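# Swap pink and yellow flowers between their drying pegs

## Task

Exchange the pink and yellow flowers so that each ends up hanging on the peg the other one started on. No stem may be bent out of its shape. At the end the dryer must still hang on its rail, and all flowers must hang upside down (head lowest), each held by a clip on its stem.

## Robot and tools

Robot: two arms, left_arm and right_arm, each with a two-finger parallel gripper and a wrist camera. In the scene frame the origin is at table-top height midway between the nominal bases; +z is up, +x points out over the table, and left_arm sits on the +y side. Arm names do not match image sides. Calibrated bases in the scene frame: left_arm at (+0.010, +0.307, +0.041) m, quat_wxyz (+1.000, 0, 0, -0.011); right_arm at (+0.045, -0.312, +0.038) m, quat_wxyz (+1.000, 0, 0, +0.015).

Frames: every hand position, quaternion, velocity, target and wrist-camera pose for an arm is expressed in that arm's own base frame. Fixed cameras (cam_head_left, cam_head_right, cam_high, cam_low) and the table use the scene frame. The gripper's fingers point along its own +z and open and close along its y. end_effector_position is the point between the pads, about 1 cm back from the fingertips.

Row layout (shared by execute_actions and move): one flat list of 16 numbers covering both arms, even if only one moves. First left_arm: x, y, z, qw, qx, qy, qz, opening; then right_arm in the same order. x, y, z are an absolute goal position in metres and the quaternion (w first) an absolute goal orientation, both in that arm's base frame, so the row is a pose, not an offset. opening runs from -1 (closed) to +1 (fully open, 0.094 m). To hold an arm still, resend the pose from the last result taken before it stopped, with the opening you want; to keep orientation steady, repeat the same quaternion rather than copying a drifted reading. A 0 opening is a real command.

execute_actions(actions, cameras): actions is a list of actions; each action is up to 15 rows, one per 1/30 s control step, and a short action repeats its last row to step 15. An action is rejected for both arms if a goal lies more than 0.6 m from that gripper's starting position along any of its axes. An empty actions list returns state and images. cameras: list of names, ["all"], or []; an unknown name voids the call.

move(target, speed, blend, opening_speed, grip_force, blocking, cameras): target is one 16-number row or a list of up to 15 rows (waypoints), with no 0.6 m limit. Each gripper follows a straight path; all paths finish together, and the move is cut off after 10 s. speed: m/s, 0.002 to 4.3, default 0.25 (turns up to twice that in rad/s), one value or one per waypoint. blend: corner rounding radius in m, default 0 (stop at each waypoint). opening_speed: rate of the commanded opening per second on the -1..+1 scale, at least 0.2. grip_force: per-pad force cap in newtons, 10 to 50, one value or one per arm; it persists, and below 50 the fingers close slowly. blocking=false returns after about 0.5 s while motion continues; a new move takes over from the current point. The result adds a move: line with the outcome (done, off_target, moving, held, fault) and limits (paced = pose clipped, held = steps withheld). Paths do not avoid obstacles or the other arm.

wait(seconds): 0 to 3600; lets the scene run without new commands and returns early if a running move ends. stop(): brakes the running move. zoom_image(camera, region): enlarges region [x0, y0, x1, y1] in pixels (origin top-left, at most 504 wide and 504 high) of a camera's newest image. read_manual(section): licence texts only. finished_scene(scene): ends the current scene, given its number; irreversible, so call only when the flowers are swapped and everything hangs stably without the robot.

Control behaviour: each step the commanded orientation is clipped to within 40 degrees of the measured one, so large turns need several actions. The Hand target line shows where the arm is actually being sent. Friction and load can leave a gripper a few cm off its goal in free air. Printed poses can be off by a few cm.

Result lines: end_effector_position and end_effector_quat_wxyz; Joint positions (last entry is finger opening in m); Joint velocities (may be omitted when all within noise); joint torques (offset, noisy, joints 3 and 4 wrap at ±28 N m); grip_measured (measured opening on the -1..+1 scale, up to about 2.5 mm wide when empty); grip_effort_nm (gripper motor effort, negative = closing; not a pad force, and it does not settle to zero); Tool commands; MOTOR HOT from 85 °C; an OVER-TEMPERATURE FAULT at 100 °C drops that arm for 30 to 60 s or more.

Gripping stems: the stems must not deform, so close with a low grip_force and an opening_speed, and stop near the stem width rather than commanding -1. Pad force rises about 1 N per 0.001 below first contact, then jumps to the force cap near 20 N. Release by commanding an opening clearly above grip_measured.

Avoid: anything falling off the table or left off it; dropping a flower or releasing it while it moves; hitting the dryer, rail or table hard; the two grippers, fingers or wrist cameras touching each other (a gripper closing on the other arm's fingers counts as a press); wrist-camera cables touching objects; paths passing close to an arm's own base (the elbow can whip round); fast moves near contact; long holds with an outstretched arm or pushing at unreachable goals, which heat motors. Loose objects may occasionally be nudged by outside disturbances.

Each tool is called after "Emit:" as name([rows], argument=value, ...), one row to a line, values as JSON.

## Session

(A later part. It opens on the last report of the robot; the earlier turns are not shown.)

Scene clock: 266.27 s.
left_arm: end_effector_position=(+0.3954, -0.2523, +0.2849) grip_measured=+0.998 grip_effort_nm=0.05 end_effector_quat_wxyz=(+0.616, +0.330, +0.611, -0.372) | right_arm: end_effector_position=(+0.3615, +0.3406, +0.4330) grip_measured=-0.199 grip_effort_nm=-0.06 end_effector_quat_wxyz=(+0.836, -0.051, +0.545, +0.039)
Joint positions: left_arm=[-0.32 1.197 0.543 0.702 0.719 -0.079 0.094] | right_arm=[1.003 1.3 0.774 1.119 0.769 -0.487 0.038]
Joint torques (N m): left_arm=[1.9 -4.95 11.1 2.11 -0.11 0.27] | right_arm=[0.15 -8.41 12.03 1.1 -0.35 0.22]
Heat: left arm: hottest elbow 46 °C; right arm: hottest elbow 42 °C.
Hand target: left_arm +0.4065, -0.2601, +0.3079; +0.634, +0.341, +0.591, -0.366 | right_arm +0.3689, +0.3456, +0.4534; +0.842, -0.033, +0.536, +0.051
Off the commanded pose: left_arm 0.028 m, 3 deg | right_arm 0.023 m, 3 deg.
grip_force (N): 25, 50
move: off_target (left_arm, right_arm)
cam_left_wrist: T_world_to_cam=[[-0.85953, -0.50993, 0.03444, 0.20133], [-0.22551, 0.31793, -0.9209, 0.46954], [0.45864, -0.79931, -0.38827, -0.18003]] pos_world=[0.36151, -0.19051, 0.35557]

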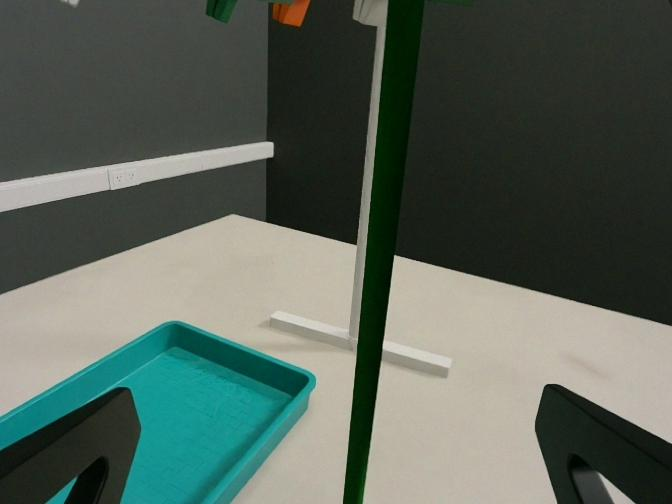

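Emit:
move([
  [0.404,-0.267,0.308,0.6334,0.341,0.5906,-0.3657,1,0.370,0.3466,0.454,0.8418,-0.0328,0.5363,0.0514,-0.2],
  [0.404,-0.267,0.308,0.6334,0.341,0.5906,-0.3657,-0.6,0.370,0.3466,0.454,0.8418,-0.0328,0.5363,0.0514,-0.2],
], speed=0.1, cameras=["cam_left_wrist"])

Scene clock: 274.13 s.
left_arm: end_effector_position=(+0.3967, -0.2540, +0.2851) grip_measured=-0.598 grip_effort_nm=-0.12 end_effector_quat_wxyz=(+0.619, +0.326, +0.613, -0.368) | right_arm: end_effector_position=(+0.3621, +0.3399, +0.4330) grip_measured=-0.199 grip_effort_nm=-0.06 end_effector_quat_wxyz=(+0.836, -0.051, +0.545, +0.038)
Joint positions: left_arm=[-0.33 1.197 0.543 0.702 0.695 -0.078 0.019] | right_arm=[1.001 1.3 0.774 1.119 0.769 -0.487 0.038]
Joint torques (N m): left_arm=[1.08 -5.36 10.92 2.03 0 0.28] | right_arm=[0.09 -8.29 12.04 1.05 -0.34 0.22]
Heat: left arm: hottest elbow 46 °C; right arm: hottest elbow 44 °C.
Hand target: left_arm +0.4026, -0.2662, +0.3079; +0.634, +0.341, +0.591, -0.366 | right_arm +0.3690, +0.3456, +0.4534; +0.842, -0.033, +0.536, +0.051
Off the commanded pose: left_arm 0.027 m, 4 deg | right_arm 0.023 m, 3 deg.
grip_force (N): 25, 50
move: off_target (left_arm, right_arm); target 2's new opening was sent with left_arm's hand 0.027 m and 4 deg from that target
cam_left_wrist: T_world_to_cam=[[-0.85222, -0.52204, 0.03449, 0.19558], [-0.22968, 0.31409, -0.92119, 0.47126], [0.47007, -0.79298, -0.38758, -0.18503]] pos_world=[0.36189, -0.19264, 0.35567]

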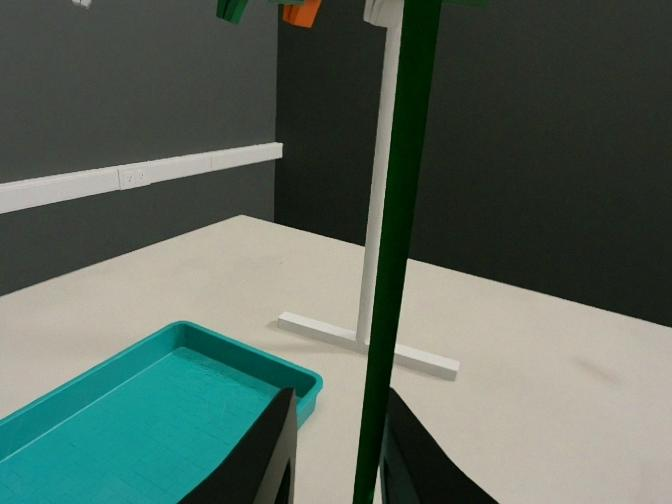

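Emit:
move(target=[0.396,-0.272,0.308,0.6334,0.341,0.5906,-0.3657,-0.6,0.370,0.3466,0.454,0.8418,-0.0328,0.5363,0.0514,-0.2], speed=0.1, cameras=["cam_left_wrist"])

Scene clock: 276.20 s.
left_arm: end_effector_position=(+0.3981, -0.2554, +0.2852) grip_measured=-0.598 grip_effort_nm=-0.12 end_effector_quat_wxyz=(+0.621, +0.318, +0.616, -0.365) | right_arm: end_effector_position=(+0.3633, +0.3382, +0.4328) grip_measured=-0.199 grip_effort_nm=-0.05 end_effector_quat_wxyz=(+0.836, -0.049, +0.545, +0.036)
Joint positions: left_arm=[-0.339 1.197 0.543 0.702 0.669 -0.085 0.019] | right_arm=[0.998 1.3 0.774 1.119 0.773 -0.487 0.038]
Joint torques (N m): left_arm=[0.15 -6.59 10.03 1.85 0.17 0.38] | right_arm=[0.32 -8.41 12.01 1.06 -0.48 0.22]
Heat: left arm: hottest elbow 46 °C; right arm: hottest elbow 44 °C.
Hand target: left_arm +0.3950, -0.2710, +0.3079; +0.634, +0.340, +0.590, -0.366 | right_arm +0.3690, +0.3455, +0.4534; +0.842, -0.033, +0.536, +0.051
Off the commanded pose: left_arm 0.028 m, 4 deg | right_arm 0.024 m, 3 deg.
grip_force (N): 25, 50
move: off_target (left_arm, right_arm)
cam_left_wrist: T_world_to_cam=[[-0.84328, -0.53586, 0.04152, 0.18696], [-0.23991, 0.30617, -0.92125, 0.47424], [0.48095, -0.78684, -0.38675, -0.1897]] pos_world=[0.36268, -0.19427, 0.35577]

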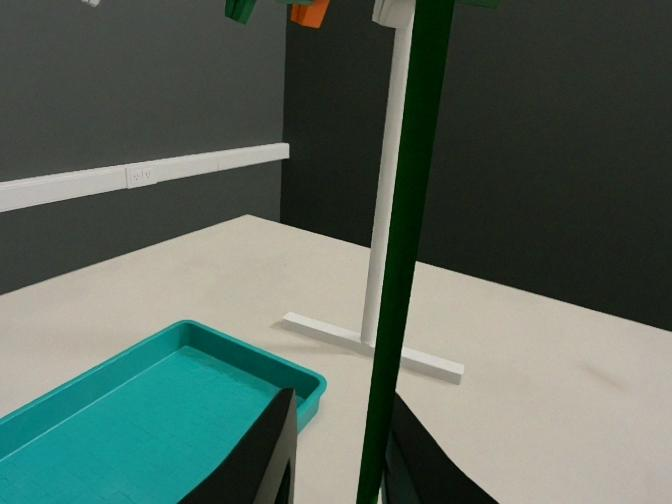

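Emit:
move(target=[0.390,-0.276,0.308,0.6334,0.341,0.5906,-0.3657,-0.5,0.370,0.3466,0.454,0.8418,-0.0328,0.5363,0.0514,-0.2], speed=0.1, cameras=["cam_left_wrist"])

Scene clock: 279.57 s.
left_arm: end_effector_position=(+0.3984, -0.2574, +0.2858) grip_measured=-0.502 grip_effort_nm=0.05 end_effector_quat_wxyz=(+0.621, +0.311, +0.619, -0.366) | right_arm: end_effector_position=(+0.3639, +0.3365, +0.4335) grip_measured=-0.199 grip_effort_nm=-0.04 end_effector_quat_wxyz=(+0.836, -0.046, +0.546, +0.034)
Joint positions: left_arm=[-0.349 1.196 0.543 0.702 0.648 -0.096 0.023] | right_arm=[0.996 1.298 0.774 1.119 0.776 -0.487 0.038]
Joint torques (N m): left_arm=[-0.44 -7.36 9.37 1.78 0.27 0.51] | right_arm=[0.56 -7.94 11.99 1.1 -0.6 0.23]
Heat: left arm: hottest elbow 46 °C; right arm: hottest elbow 45 °C.
Hand target: left_arm +0.3892, -0.2750, +0.3078; +0.634, +0.340, +0.590, -0.366 | right_arm +0.3690, +0.3455, +0.4535; +0.842, -0.033, +0.536, +0.051
Off the commanded pose: left_arm 0.030 m, 5 deg | right_arm 0.024 m, 3 deg.
grip_force (N): 25, 50
move: off_target (left_arm, right_arm)
cam_left_wrist: T_world_to_cam=[[-0.83753, -0.54381, 0.05301, 0.17847], [-0.25108, 0.29689, -0.92131, 0.47759], [0.48528, -0.78494, -0.38519, -0.19282]] pos_world=[0.36296, -0.19609, 0.35628]

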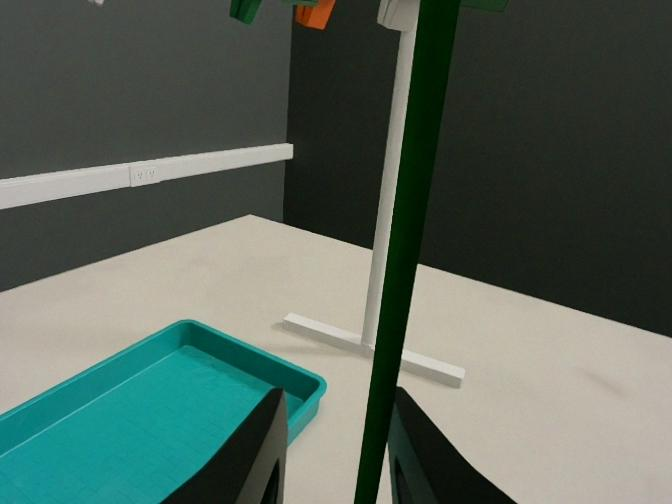

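Emit:
move([
  [0.410,-0.250,0.305,0.6334,0.341,0.5906,-0.3657,-0.3,0.370,0.3466,0.454,0.8418,-0.0328,0.5363,0.0514,-0.2],
  [0.410,-0.252,0.270,0.6334,0.341,0.5906,-0.3657,-0.3,0.370,0.3466,0.454,0.8418,-0.0328,0.5363,0.0514,-0.2],
], speed=0.08, cameras=["all"])

Emit:
zoom_image(camera="cam_head_left", region=[150, 20, 350, 200])

Emit:
zoom_image(camera="cam_low", region=[300, 120, 460, 290])

Scene clock: 286.47 s.
left_arm: end_effector_position=(+0.4066, -0.2529, +0.2696) grip_measured=-0.302 grip_effort_nm=0.05 end_effector_quat_wxyz=(+0.625, +0.338, +0.597, -0.373) | right_arm: end_effector_position=(+0.3639, +0.3379, +0.4332) grip_measured=-0.199 grip_effort_nm=-0.03 end_effector_quat_wxyz=(+0.836, -0.049, +0.545, +0.036)
Joint positions: left_arm=[-0.306 1.291 0.543 0.829 0.745 -0.078 0.033] | right_arm=[0.996 1.299 0.774 1.119 0.769 -0.487 0.038]
Joint torques (N m): left_arm=[2.73 -5.71 7.12 2.78 -0.12 0.22] | right_arm=[0.44 -8.12 11.99 1.07 -0.33 0.23]
Heat: left arm: hottest elbow 46 °C; right arm: hottest elbow 46 °C.
Hand target: left_arm +0.4099, -0.2520, +0.2701; +0.633, +0.341, +0.591, -0.366 | right_arm +0.3690, +0.3455, +0.4535; +0.842, -0.033, +0.536, +0.051
Off the commanded pose: left_arm 0.004 m, 2 deg | right_arm 0.023 m, 3 deg.
grip_force (N): 25, 50
move: off_target (right_arm)
cam_left_wrist: T_world_to_cam=[[-0.86656, -0.49897, 0.00968, 0.22348], [-0.19061, 0.31297, -0.93044, 0.44528], [0.46123, -0.80813, -0.36632, -0.20076]] pos_world=[0.37113, -0.19009, 0.3386]
cam_right_wrist: T_world_to_cam=[[0.1149, -0.99191, 0.054, 0.2689], [-0.00823, -0.05531, -0.99843, 0.4945], [0.99334, 0.11428, -0.01452, -0.30492]] pos_world=[0.27606, 0.32892, 0.47478]

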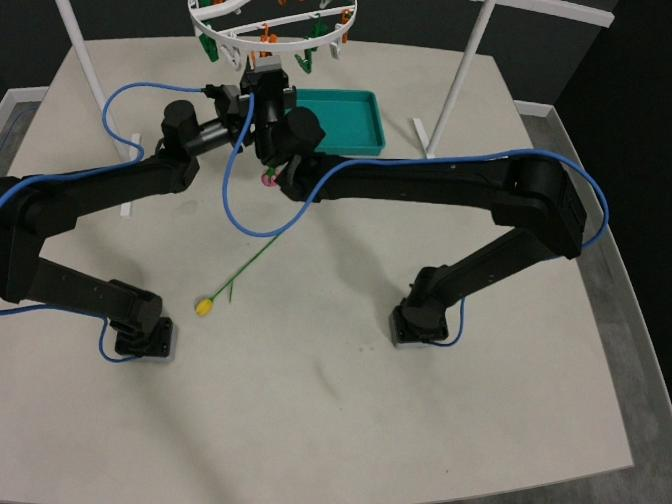

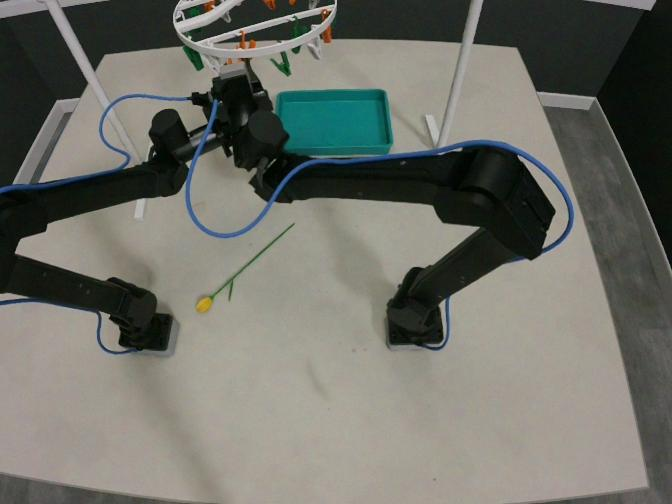

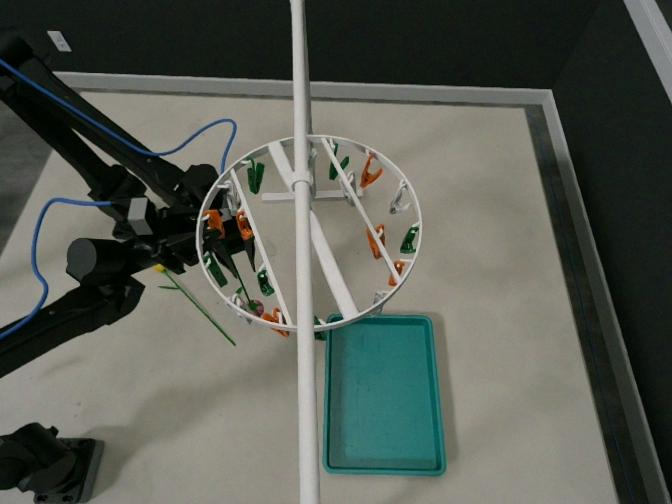

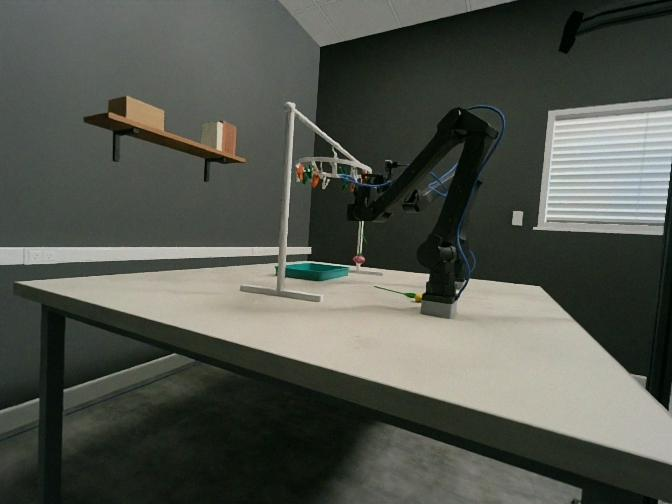

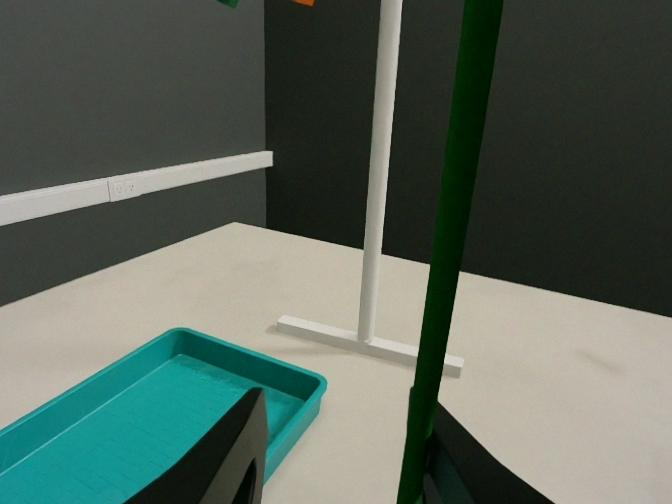

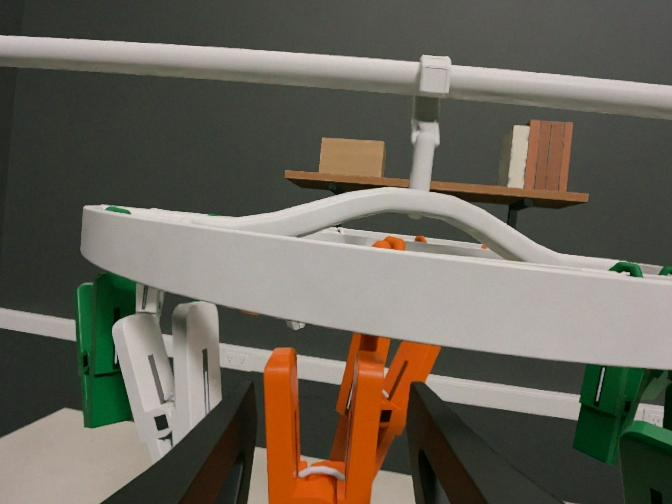

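Scaled by 2.520 from the camera's image (finer frame: 960x720).

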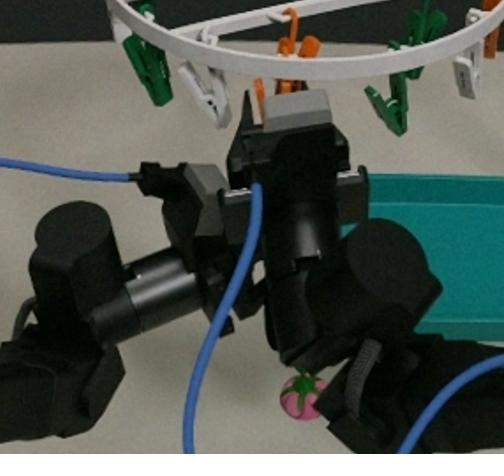

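Scaled by 2.965 from the camera's image (finer frame: 960x720).

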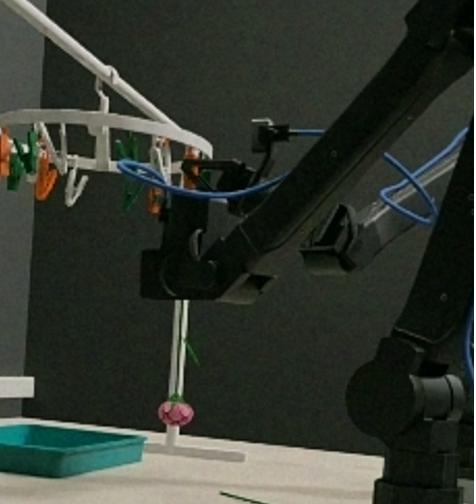

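Emit:
move([
  [0.372,-0.178,0.265,0.6334,0.341,0.5906,-0.3657,-0.3,0.370,0.3466,0.454,0.8418,-0.0328,0.5363,0.0514,-0.2],
  [0.376,-0.180,0.238,0.5803,0.4152,0.5411,-0.4453,0.3,0.370,0.3466,0.454,0.8418,-0.0328,0.5363,0.0514,-0.2],
], speed=0.12, cameras=["cam_left_wrist"])

Scene clock: 298.50 s.
left_arm: end_effector_position=(+0.3611, -0.1827, +0.2256) grip_measured=+0.298 grip_effort_nm=0.05 end_effector_quat_wxyz=(+0.565, +0.408, +0.553, -0.455) | right_arm: end_effector_position=(+0.3639, +0.3379, +0.4332) grip_measured=-0.199 grip_effort_nm=-0.03 end_effector_quat_wxyz=(+0.836, -0.049, +0.545, +0.036)
Joint positions: left_arm=[-0.045 1.4 0.443 1.138 1.264 -0.215 0.061] | right_arm=[0.996 1.299 0.774 1.119 0.769 -0.487 0.038]
Joint torques (N m): left_arm=[3.25 -5.42 8.31 2.32 0.01 0.02] | right_arm=[0.38 -8.35 12.05 1.09 -0.33 0.23]
Heat: left arm: hottest elbow 46 °C; right arm: hottest elbow 47 °C.
Hand target: left_arm +0.3752, -0.1797, +0.2380; +0.580, +0.415, +0.542, -0.445 | right_arm +0.3690, +0.3455, +0.4535; +0.842, -0.033, +0.536, +0.051
Off the commanded pose: left_arm 0.020 m, 3 deg | right_arm 0.023 m, 3 deg.
grip_force (N): 25, 50
move: off_target (left_arm, right_arm); target 2's new opening was sent with left_arm's hand 0.020 m and 3 deg from that target
cam_left_wrist: T_world_to_cam=[[-0.96573, -0.2579, 0.02922, 0.29496], [-0.12199, 0.35162, -0.92816, 0.35554], [0.22909, -0.89992, -0.37103, -0.07104]] pos_world=[0.3445, -0.11288, 0.29502]

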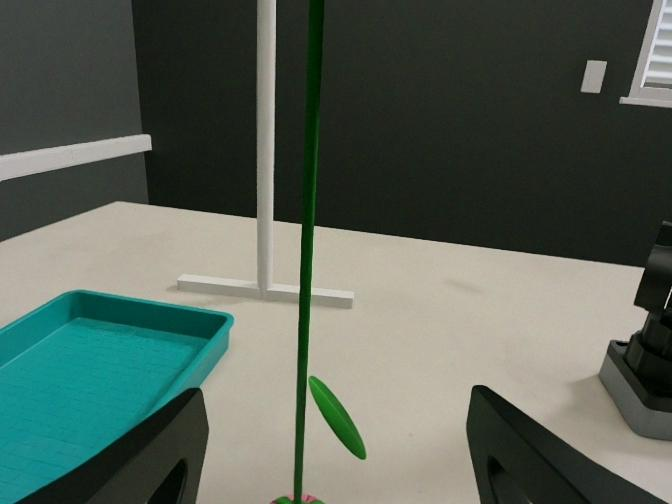

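Emit:
move(target=[0.404,-0.236,0.243,0.5803,0.4152,0.5411,-0.4453,0.3,0.370,0.3466,0.454,0.8418,-0.0328,0.5363,0.0514,-0.2], speed=0.12, cameras=["cam_left_wrist"])

Scene clock: 302.50 s.
left_arm: end_effector_position=(+0.3912, -0.2300, +0.2329) grip_measured=+0.298 grip_effort_nm=0.05 end_effector_quat_wxyz=(+0.571, +0.405, +0.553, -0.452) | right_arm: end_effector_position=(+0.3639, +0.3379, +0.4332) grip_measured=-0.199 grip_effort_nm=-0.03 end_effector_quat_wxyz=(+0.836, -0.049, +0.545, +0.036)
Joint positions: left_arm=[-0.178 1.451 0.537 1.054 1.121 -0.164 0.061] | right_arm=[0.996 1.299 0.774 1.119 0.769 -0.487 0.038]
Joint torques (N m): left_arm=[1.96 -6.59 8.81 1.35 -0.16 0.24] | right_arm=[0.5 -8.18 11.99 1.1 -0.32 0.23]
Heat: left arm: hottest elbow 46 °C; right arm: hottest elbow 48 °C.
Hand target: left_arm +0.4033, -0.2356, +0.2431; +0.580, +0.415, +0.541, -0.445 | right_arm +0.3690, +0.3455, +0.4535; +0.842, -0.033, +0.536, +0.051
Off the commanded pose: left_arm 0.017 m, 2 deg | right_arm 0.023 m, 3 deg.
grip_force (N): 25, 50
move: off_target (left_arm, right_arm)
cam_left_wrist: T_world_to_cam=[[-0.96289, -0.26877, 0.02446, 0.30914], [-0.1201, 0.34556, -0.93068, 0.38102], [0.24169, -0.89908, -0.36502, -0.12392]] pos_world=[0.37338, -0.15999, 0.30181]

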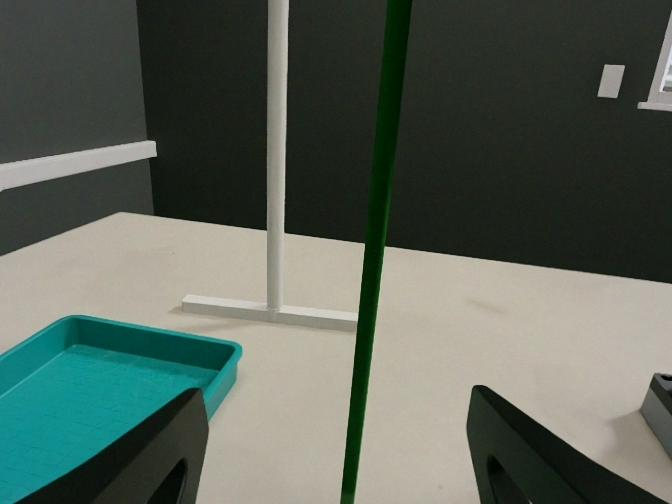

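Emit:
move(target=[0.408,-0.266,0.246,0.5955,0.4338,0.5263,-0.4248,0.3,0.370,0.3466,0.454,0.8418,-0.0328,0.5363,0.0514,-0.2], speed=0.1, cameras=["cam_left_wrist"])

Scene clock: 308.43 s.
left_arm: end_effector_position=(+0.3951, -0.2593, +0.2348) grip_measured=+0.298 grip_effort_nm=0.05 end_effector_quat_wxyz=(+0.585, +0.425, +0.539, -0.432) | right_arm: end_effector_position=(+0.3639, +0.3379, +0.4332) grip_measured=-0.199 grip_effort_nm=-0.04 end_effector_quat_wxyz=(+0.836, -0.049, +0.545, +0.036)
Joint positions: left_arm=[-0.256 1.463 0.568 1.012 1.045 -0.07 0.061] | right_arm=[0.996 1.299 0.774 1.119 0.769 -0.487 0.038]
Joint torques (N m): left_arm=[2.02 -7 9.01 1.4 -0.15 0.23] | right_arm=[0.38 -8.23 11.99 1.06 -0.33 0.23]
Heat: left arm: hottest elbow 46 °C; right arm: hottest elbow 48 °C.
Hand target: left_arm +0.4072, -0.2655, +0.2460; +0.596, +0.433, +0.526, -0.425 | right_arm +0.3690, +0.3455, +0.4535; +0.842, -0.033, +0.536, +0.051
Off the commanded pose: left_arm 0.018 m, 2 deg | right_arm 0.023 m, 3 deg.
grip_force (N): 25, 50
move: off_target (left_arm, right_arm)
cam_left_wrist: T_world_to_cam=[[-0.96151, -0.27115, -0.04446, 0.31992], [-0.05977, 0.36433, -0.92935, 0.37416], [0.26819, -0.89092, -0.36651, -0.15851]] pos_world=[0.37248, -0.19079, 0.30385]

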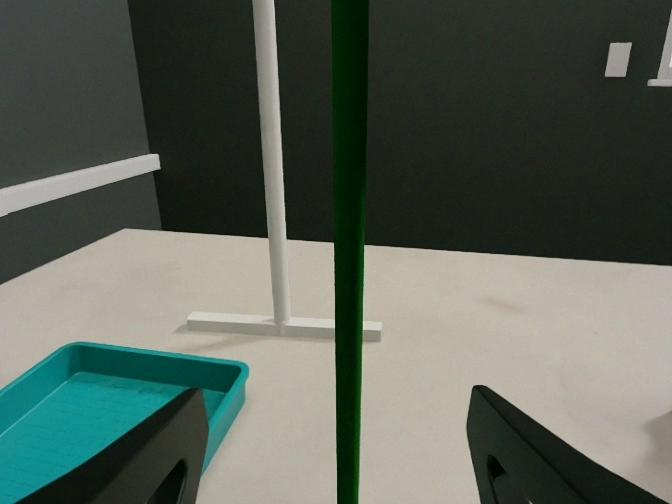

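Emit:
move(target=[0.408,-0.266,0.246,0.5955,0.4338,0.5263,-0.4248,-1,0.370,0.3466,0.454,0.8418,-0.0328,0.5363,0.0514,-0.2], cameras=["cam_left_wrist"])

Emit:
move(target=[0.408,-0.266,0.246,0.5955,0.4338,0.5263,-0.4248,-1,0.370,0.3466,0.454,0.8418,-0.0328,0.5363,0.0514,-0.85], opening_speed=0.5, cameras=["cam_left_wrist","cam_right_wrist"])

Scene clock: 315.33 s.
left_arm: end_effector_position=(+0.3951, -0.2593, +0.2348) grip_measured=-0.936 grip_effort_nm=-0.55 end_effector_quat_wxyz=(+0.585, +0.425, +0.539, -0.432) | right_arm: end_effector_position=(+0.3639, +0.3379, +0.4332) grip_measured=-0.199 grip_effort_nm=-0.03 end_effector_quat_wxyz=(+0.836, -0.049, +0.545, +0.036)
Joint positions: left_arm=[-0.256 1.463 0.568 1.012 1.045 -0.068 0.003] | right_arm=[0.996 1.299 0.774 1.119 0.769 -0.487 0.038]
Joint torques (N m): left_arm=[2.02 -6.95 9.02 1.35 -0.15 0.25] | right_arm=[0.5 -8.12 11.99 1.1 -0.34 0.22]
Heat: left arm: hottest elbow 47 °C; right arm: hottest elbow 49 °C.
Hand target: left_arm +0.4072, -0.2655, +0.2461; +0.596, +0.433, +0.526, -0.425 | right_arm +0.3690, +0.3455, +0.4535; +0.842, -0.033, +0.536, +0.051
Off the commanded pose: left_arm 0.018 m, 2 deg | right_arm 0.023 m, 3 deg.
grip_force (N): 25, 50
move: off_target (left_arm, right_arm)
cam_left_wrist: T_world_to_cam=[[-0.96143, -0.2712, -0.04595, 0.32021], [-0.05846, 0.36469, -0.92929, 0.37375], [0.26878, -0.89076, -0.36648, -0.15878]] pos_world=[0.37238, -0.19089, 0.30385]

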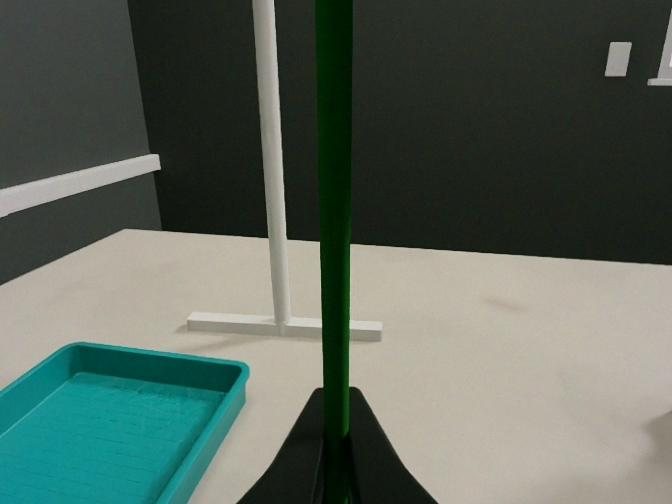

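Scene clock: 316.83 s.
left_arm: end_effector_position=(+0.3951, -0.2593, +0.2348) grip_measured=-0.937 grip_effort_nm=-0.60 end_effector_quat_wxyz=(+0.585, +0.425, +0.539, -0.432) | right_arm: end_effector_position=(+0.3639, +0.3381, +0.4340) grip_measured=-0.580 grip_effort_nm=-1.03 end_effector_quat_wxyz=(+0.837, -0.049, +0.544, +0.036)
Joint positions: left_arm=[-0.256 1.463 0.568 1.012 1.045 -0.068 0.003] | right_arm=[0.996 1.299 0.776 1.119 0.768 -0.486 0.02]
Joint torques (N m): left_arm=[2.14 -7.06 9.01 1.36 -0.14 0.25] | right_arm=[0.26 -8.29 11.9 1.1 -0.33 0.21]
Heat: left arm: hottest elbow 47 °C; right arm: hottest elbow 49 °C.
Hand target: left_arm +0.4072, -0.2655, +0.2461; +0.596, +0.433, +0.526, -0.425 | right_arm +0.3690, +0.3456, +0.4536; +0.842, -0.033, +0.536, +0.051
Off the commanded pose: left_arm 0.018 m, 2 deg | right_arm 0.023 m, 3 deg.
grip_force (N): 25, 50
move: off_target (left_arm, right_arm)
cam_left_wrist: T_world_to_cam=[[-0.96143, -0.2712, -0.04595, 0.32021], [-0.05846, 0.36469, -0.92929, 0.37375], [0.26878, -0.89076, -0.36648, -0.15878]] pos_world=[0.37238, -0.19089, 0.30385]
cam_right_wrist: T_world_to_cam=[[0.11562, -0.99189, 0.05273, 0.26936], [-0.00702, -0.0539, -0.99852, 0.49445], [0.99327, 0.11507, -0.0132, -0.30579]] pos_world=[0.27606, 0.32902, 0.47548]

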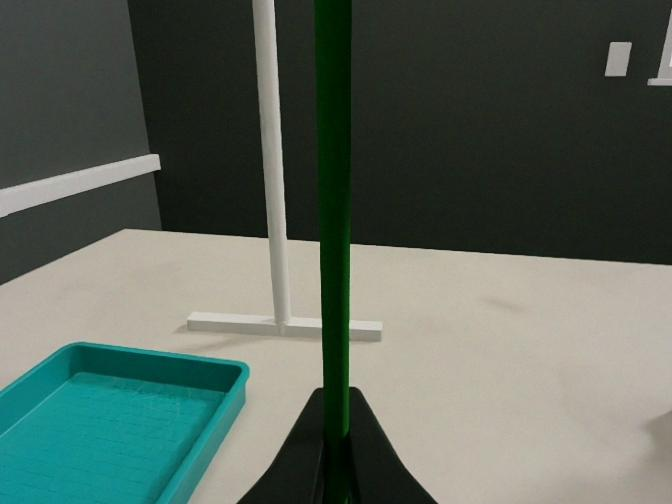

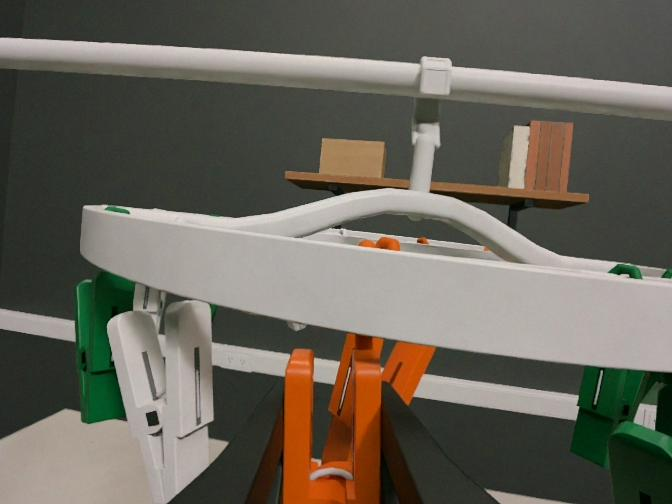

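Emit:
move(target=[0.405,-0.266,0.205,0.5955,0.4338,0.5263,-0.4248,-1,0.370,0.3466,0.454,0.8418,-0.0328,0.5363,0.0514,-0.9], speed=0.04, cameras=["cam_left_wrist","cam_right_wrist","cam_head_right"])

Emit:
zoom_image(camera="cam_head_right", region=[150, 20, 350, 220])

Scene clock: 321.57 s.
left_arm: end_effector_position=(+0.4034, -0.2613, +0.2037) grip_measured=-0.937 grip_effort_nm=-0.60 end_effector_quat_wxyz=(+0.588, +0.426, +0.537, -0.429) | right_arm: end_effector_position=(+0.3639, +0.3381, +0.4340) grip_measured=-0.580 grip_effort_nm=-1.03 end_effector_quat_wxyz=(+0.837, -0.049, +0.544, +0.036)
Joint positions: left_arm=[-0.256 1.58 0.568 1.131 1.043 -0.063 0.003] | right_arm=[0.996 1.299 0.776 1.119 0.768 -0.486 0.02]
Joint torques (N m): left_arm=[1.85 -7.65 5.83 2.71 -0.15 0.21] | right_arm=[0.5 -8.18 11.92 1.11 -0.32 0.22]
Heat: left arm: hottest elbow 48 °C; right arm: hottest elbow 48 °C.
Hand target: left_arm +0.4049, -0.2659, +0.2050; +0.595, +0.434, +0.527, -0.425 | right_arm +0.3690, +0.3456, +0.4536; +0.842, -0.033, +0.536, +0.051
Off the commanded pose: left_arm 0.005 m, 2 deg | right_arm 0.023 m, 3 deg.
grip_force (N): 25, 50
move: off_target (right_arm)
cam_left_wrist: T_world_to_cam=[[-0.96034, -0.27373, -0.05319, 0.32661], [-0.05265, 0.36531, -0.92939, 0.34386], [0.27383, -0.88973, -0.36524, -0.1761]] pos_world=[0.37998, -0.1929, 0.27264]
cam_right_wrist: T_world_to_cam=[[0.11562, -0.99189, 0.05273, 0.26936], [-0.00702, -0.0539, -0.99852, 0.49445], [0.99327, 0.11507, -0.0132, -0.30579]] pos_world=[0.27606, 0.32902, 0.47548]
Images, in order (width x height): cam_head_right 672x504, cam_left_wrist 672x504, cam_right_wrist 672x504.

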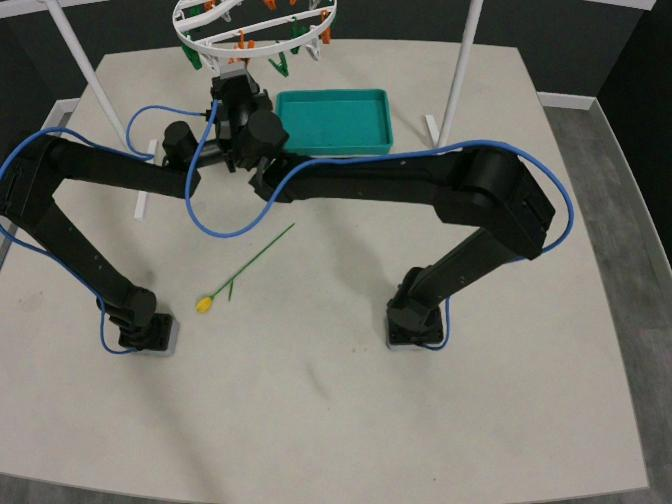

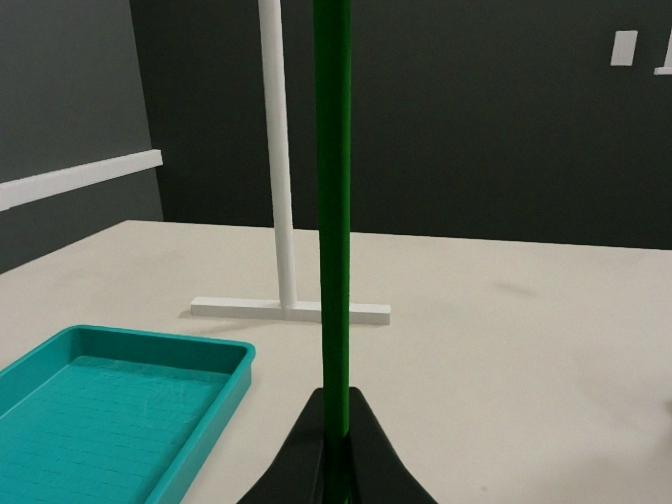

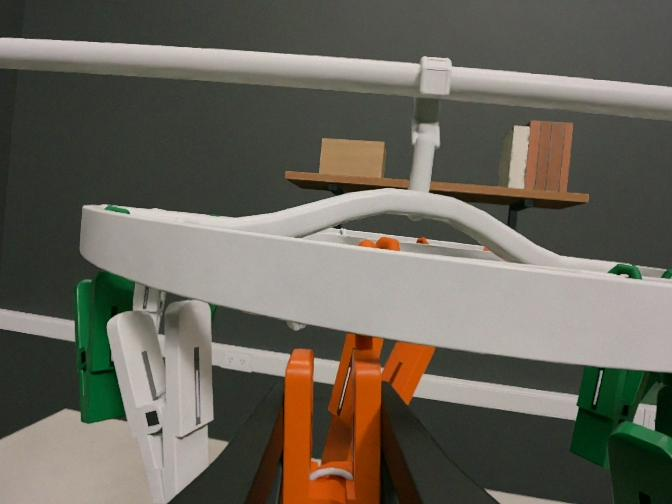

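Scaled by 2.520 from the camera's image (finer frame: 960x720).

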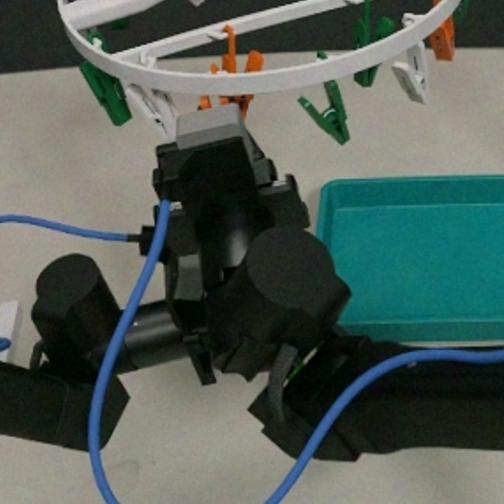

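Emit:
move([
  [0.405,-0.266,0.185,0.5955,0.4338,0.5263,-0.4248,-1,0.370,0.3466,0.454,0.8418,-0.0328,0.5363,0.0514,-0.9],
  [0.38,-0.166,0.185,0.5955,0.4338,0.5263,-0.4248,-1,0.370,0.3466,0.454,0.8418,-0.0328,0.5363,0.0514,-0.9],
], speed=0.08, cameras=["cam_head_left","cam_right_wrist","cam_high"])

Emit:
zoom_image(camera="cam_head_left", region=[150, 20, 350, 220])

Scene clock: 327.40 s.
left_arm: end_effector_position=(+0.3801, -0.1692, +0.1796) grip_measured=-0.937 grip_effort_nm=-0.60 end_effector_quat_wxyz=(+0.587, +0.430, +0.532, -0.431) | right_arm: end_effector_position=(+0.3639, +0.3381, +0.4340) grip_measured=-0.580 grip_effort_nm=-1.03 end_effector_quat_wxyz=(+0.837, -0.049, +0.544, +0.036)
Joint positions: left_arm=[-0.002 1.64 0.467 1.412 1.304 -0.184 0.003] | right_arm=[0.996 1.299 0.776 1.119 0.768 -0.486 0.02]
Joint torques (N m): left_arm=[3.14 -8.7 3.79 2.3 -0.02 -0.02] | right_arm=[0.38 -8.35 11.89 1.07 -0.32 0.22]
Heat: left arm: hottest elbow 47 °C; right arm: hottest elbow 48 °C.
Hand target: left_arm +0.3799, -0.1661, +0.1849; +0.595, +0.434, +0.526, -0.425 | right_arm +0.3690, +0.3456, +0.4536; +0.842, -0.033, +0.536, +0.051
Off the commanded pose: left_arm 0.006 m, 1 deg | right_arm 0.023 m, 3 deg.
grip_force (N): 25, 50
move: off_target (right_arm)
cam_right_wrist: T_world_to_cam=[[0.11562, -0.99189, 0.05273, 0.26936], [-0.00702, -0.0539, -0.99852, 0.49445], [0.99327, 0.11507, -0.0132, -0.30579]] pos_world=[0.27606, 0.32902, 0.47548]
Images, in order (width x height): cam_head_left 672x504, cam_high 672x504, cam_right_wrist 672x504.

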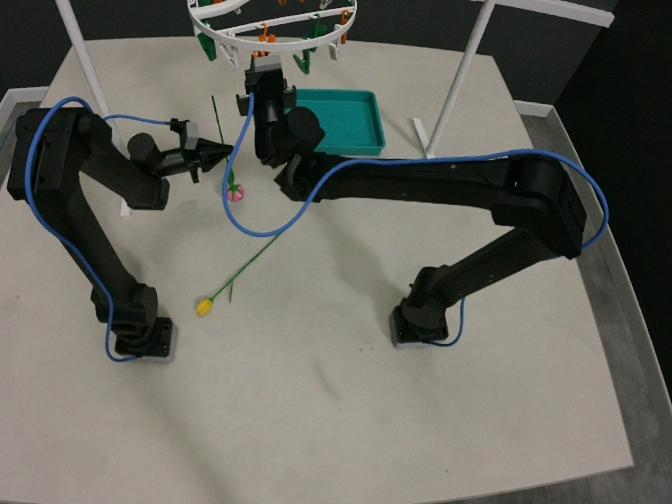

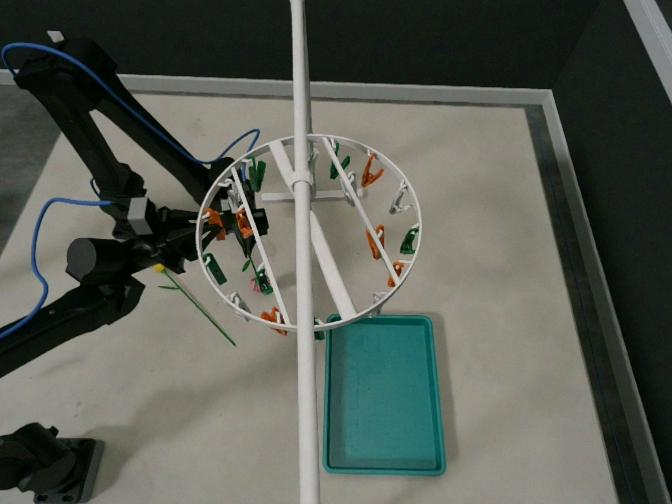

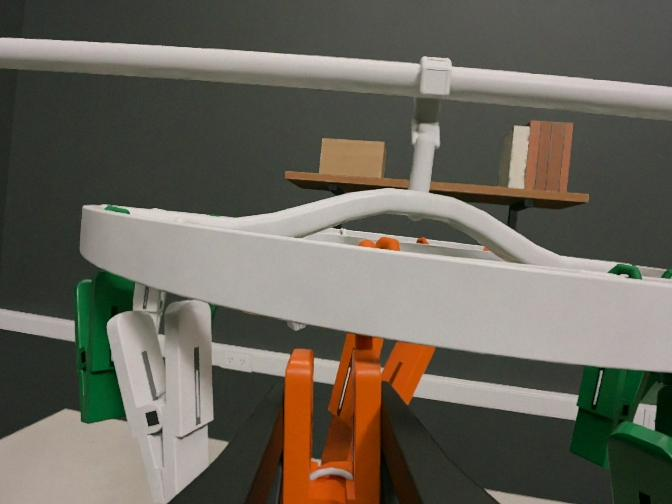

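Scaled by 2.520 from the camera's image (finer frame: 960x720).

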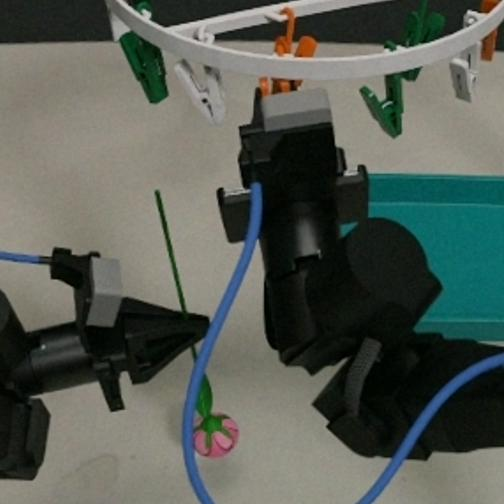

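Emit:
move([
  [0.38,-0.166,0.185,0.5955,0.4338,0.5263,-0.4248,-1,0.370,0.3466,0.454,0.8418,-0.0328,0.5363,0.0514,-0.2],
  [0.38,-0.166,0.185,0.5955,0.4338,0.5263,-0.4248,-1,0.27,0.335,0.41,0.8418,-0.0328,0.5363,0.0514,-0.2],
  [0.38,-0.166,0.185,0.5955,0.4338,0.5263,-0.4248,-1,0.28,0.13,0.36,0.7643,-0.2343,0.4702,0.3,-0.2],
  [0.38,-0.166,0.185,0.5955,0.4338,0.5263,-0.4248,-1,0.438,0.073,0.40,0.6909,-0.3082,0.4402,0.4838,-0.2],
], speed=0.2, blend=[0,0.03,0.03,0], cameras=["cam_head_left","cam_right_wrist","cam_high"])

Scene clock: 339.47 s.
left_arm: end_effector_position=(+0.3801, -0.1692, +0.1796) grip_measured=-0.937 grip_effort_nm=-0.60 end_effector_quat_wxyz=(+0.587, +0.430, +0.533, -0.432) | right_arm: end_effector_position=(+0.4289, +0.0771, +0.3854) grip_measured=-0.202 grip_effort_nm=0.08 end_effector_quat_wxyz=(+0.679, -0.283, +0.508, +0.448)
Joint positions: left_arm=[-0.002 1.64 0.467 1.412 1.304 -0.185 0.003] | right_arm=[-0.192 1.382 0.692 1.568 -1.136 0.906 0.038]
Joint torques (N m): left_arm=[3.14 -8.7 3.81 2.32 -0.02 0.01] | right_arm=[0.26 -7.88 10.24 1.37 0.53 0.19]
Heat: left arm: hottest elbow 45 °C; right arm: hottest elbow 46 °C.
Hand target: left_arm +0.3799, -0.1661, +0.1849; +0.595, +0.434, +0.526, -0.425 | right_arm +0.4373, +0.0735, +0.4000; +0.687, -0.291, +0.497, +0.443
Off the commanded pose: left_arm 0.006 m, 2 deg | right_arm 0.018 m, 9 deg.
joint sent to its limit (right arm) — joint 4 (wrist pitch), upper limit. The joint targets are off in orientation, not in position.
grip_force (N): 25, 50
move: off_target (right_arm)
cam_right_wrist: T_world_to_cam=[[0.89771, -0.43628, -0.06149, -0.32877], [-0.09753, -0.06066, -0.99338, 0.46967], [0.42966, 0.89776, -0.097, -0.12733]] pos_world=[0.39566, -0.00063, 0.43399]
Images, in order (width x height): cam_head_left 672x504, cam_high 672x504, cam_right_wrist 672x504.

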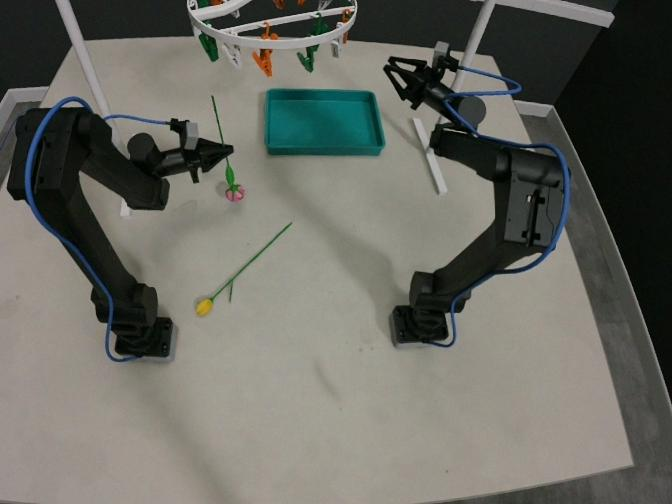

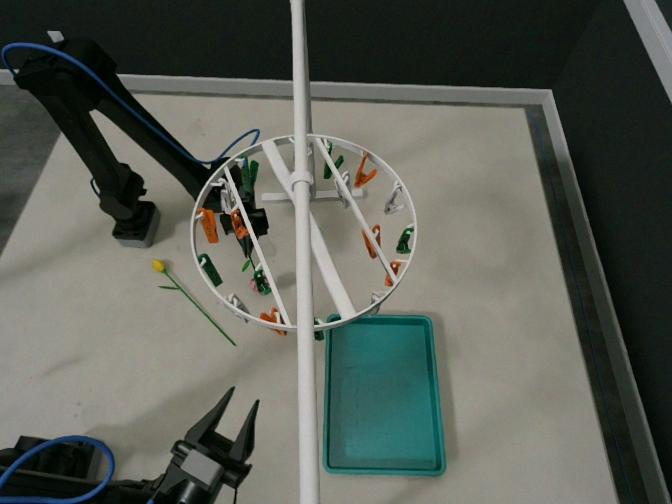

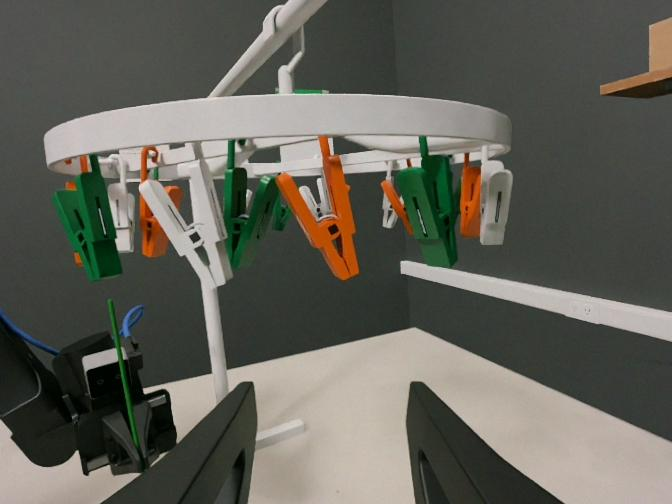

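Emit:
move(target=[0.38,-0.166,0.185,0.5955,0.4338,0.5263,-0.4248,-1,0.462,0.147,0.439,0.7145,-0.2890,0.4552,0.4537,-0.04], speed=0.15, cameras=["cam_right_wrist"])

Scene clock: 346.07 s.
left_arm: end_effector_position=(+0.3801, -0.1692, +0.1796) grip_measured=-0.937 grip_effort_nm=-0.60 end_effector_quat_wxyz=(+0.587, +0.430, +0.533, -0.432) | right_arm: end_effector_position=(+0.4544, +0.1428, +0.4201) grip_measured=-0.041 grip_effort_nm=0.08 end_effector_quat_wxyz=(+0.701, -0.274, +0.470, +0.461)
Joint positions: left_arm=[-0.002 1.64 0.467 1.412 1.304 -0.185 0.003] | right_arm=[0.003 1.382 0.774 1.392 -0.955 0.738 0.045]
Joint torques (N m): left_arm=[3.19 -8.7 3.81 2.33 -0.02 0.01] | right_arm=[1.32 -9.41 11.06 0.8 0.47 -0.15]
Heat: left arm: hottest elbow 44 °C; right arm: hottest elbow 46 °C.
Hand target: left_arm +0.3799, -0.1661, +0.1849; +0.595, +0.434, +0.526, -0.425 | right_arm +0.4609, +0.1466, +0.4385; +0.712, -0.288, +0.454, +0.452
Off the commanded pose: left_arm 0.006 m, 2 deg | right_arm 0.021 m, 3 deg.
grip_force (N): 25, 50
move: off_target (right_arm)
cam_right_wrist: T_world_to_cam=[[0.90494, -0.4237, -0.03945, -0.33525], [-0.03903, 0.00968, -0.99919, 0.47647], [0.42374, 0.90575, -0.00778, -0.22978]] pos_world=[0.41935, 0.06146, 0.46107]

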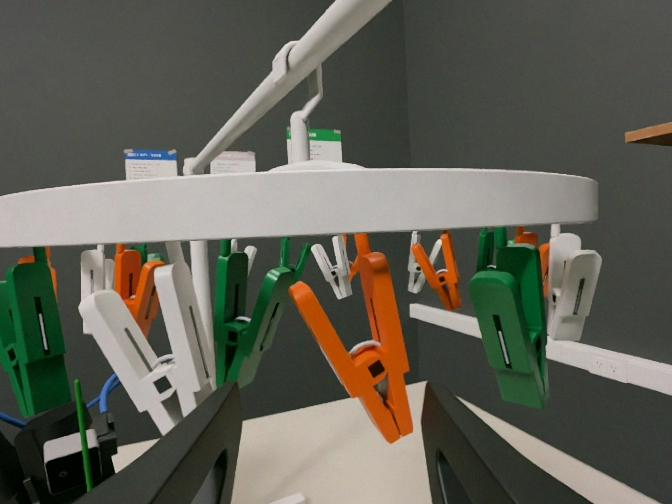

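Emit:
move(target=[0.38,-0.166,0.185,0.5955,0.4338,0.5263,-0.4248,-1,0.485,0.187,0.458,0.7145,-0.2890,0.4552,0.4537,0.05], speed=0.07, cameras=["cam_right_wrist"])

Scene clock: 350.97 s.
left_arm: end_effector_position=(+0.3801, -0.1692, +0.1796) grip_measured=-0.937 grip_effort_nm=-0.60 end_effector_quat_wxyz=(+0.587, +0.430, +0.533, -0.432) | right_arm: end_effector_position=(+0.4759, +0.1817, +0.4401) grip_measured=+0.049 grip_effort_nm=0.08 end_effector_quat_wxyz=(+0.702, -0.276, +0.469, +0.460)
Joint positions: left_arm=[-0.002 1.64 0.467 1.412 1.304 -0.185 0.003] | right_arm=[0.098 1.392 0.86 1.233 -0.887 0.628 0.049]
Joint torques (N m): left_arm=[3.19 -8.7 3.81 2.32 -0.02 0] | right_arm=[1.38 -9.76 11.67 0.95 0.4 -0.13]
Heat: left arm: hottest elbow 43 °C; right arm: hottest elbow 46 °C.
Hand target: left_arm +0.3799, -0.1661, +0.1849; +0.595, +0.434, +0.526, -0.425 | right_arm +0.4837, +0.1866, +0.4577; +0.712, -0.288, +0.453, +0.452
Off the commanded pose: left_arm 0.006 m, 2 deg | right_arm 0.021 m, 3 deg.
grip_force (N): 25, 50
move: off_target (right_arm)
cam_right_wrist: T_world_to_cam=[[0.90515, -0.42375, -0.03383, -0.34], [-0.03414, 0.00686, -0.99939, 0.49514], [0.42372, 0.90575, -0.00825, -0.27374]] pos_world=[0.44064, 0.10046, 0.48108]

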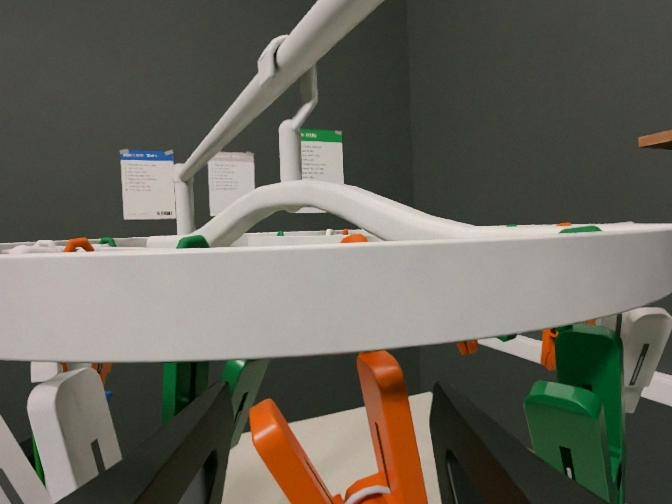

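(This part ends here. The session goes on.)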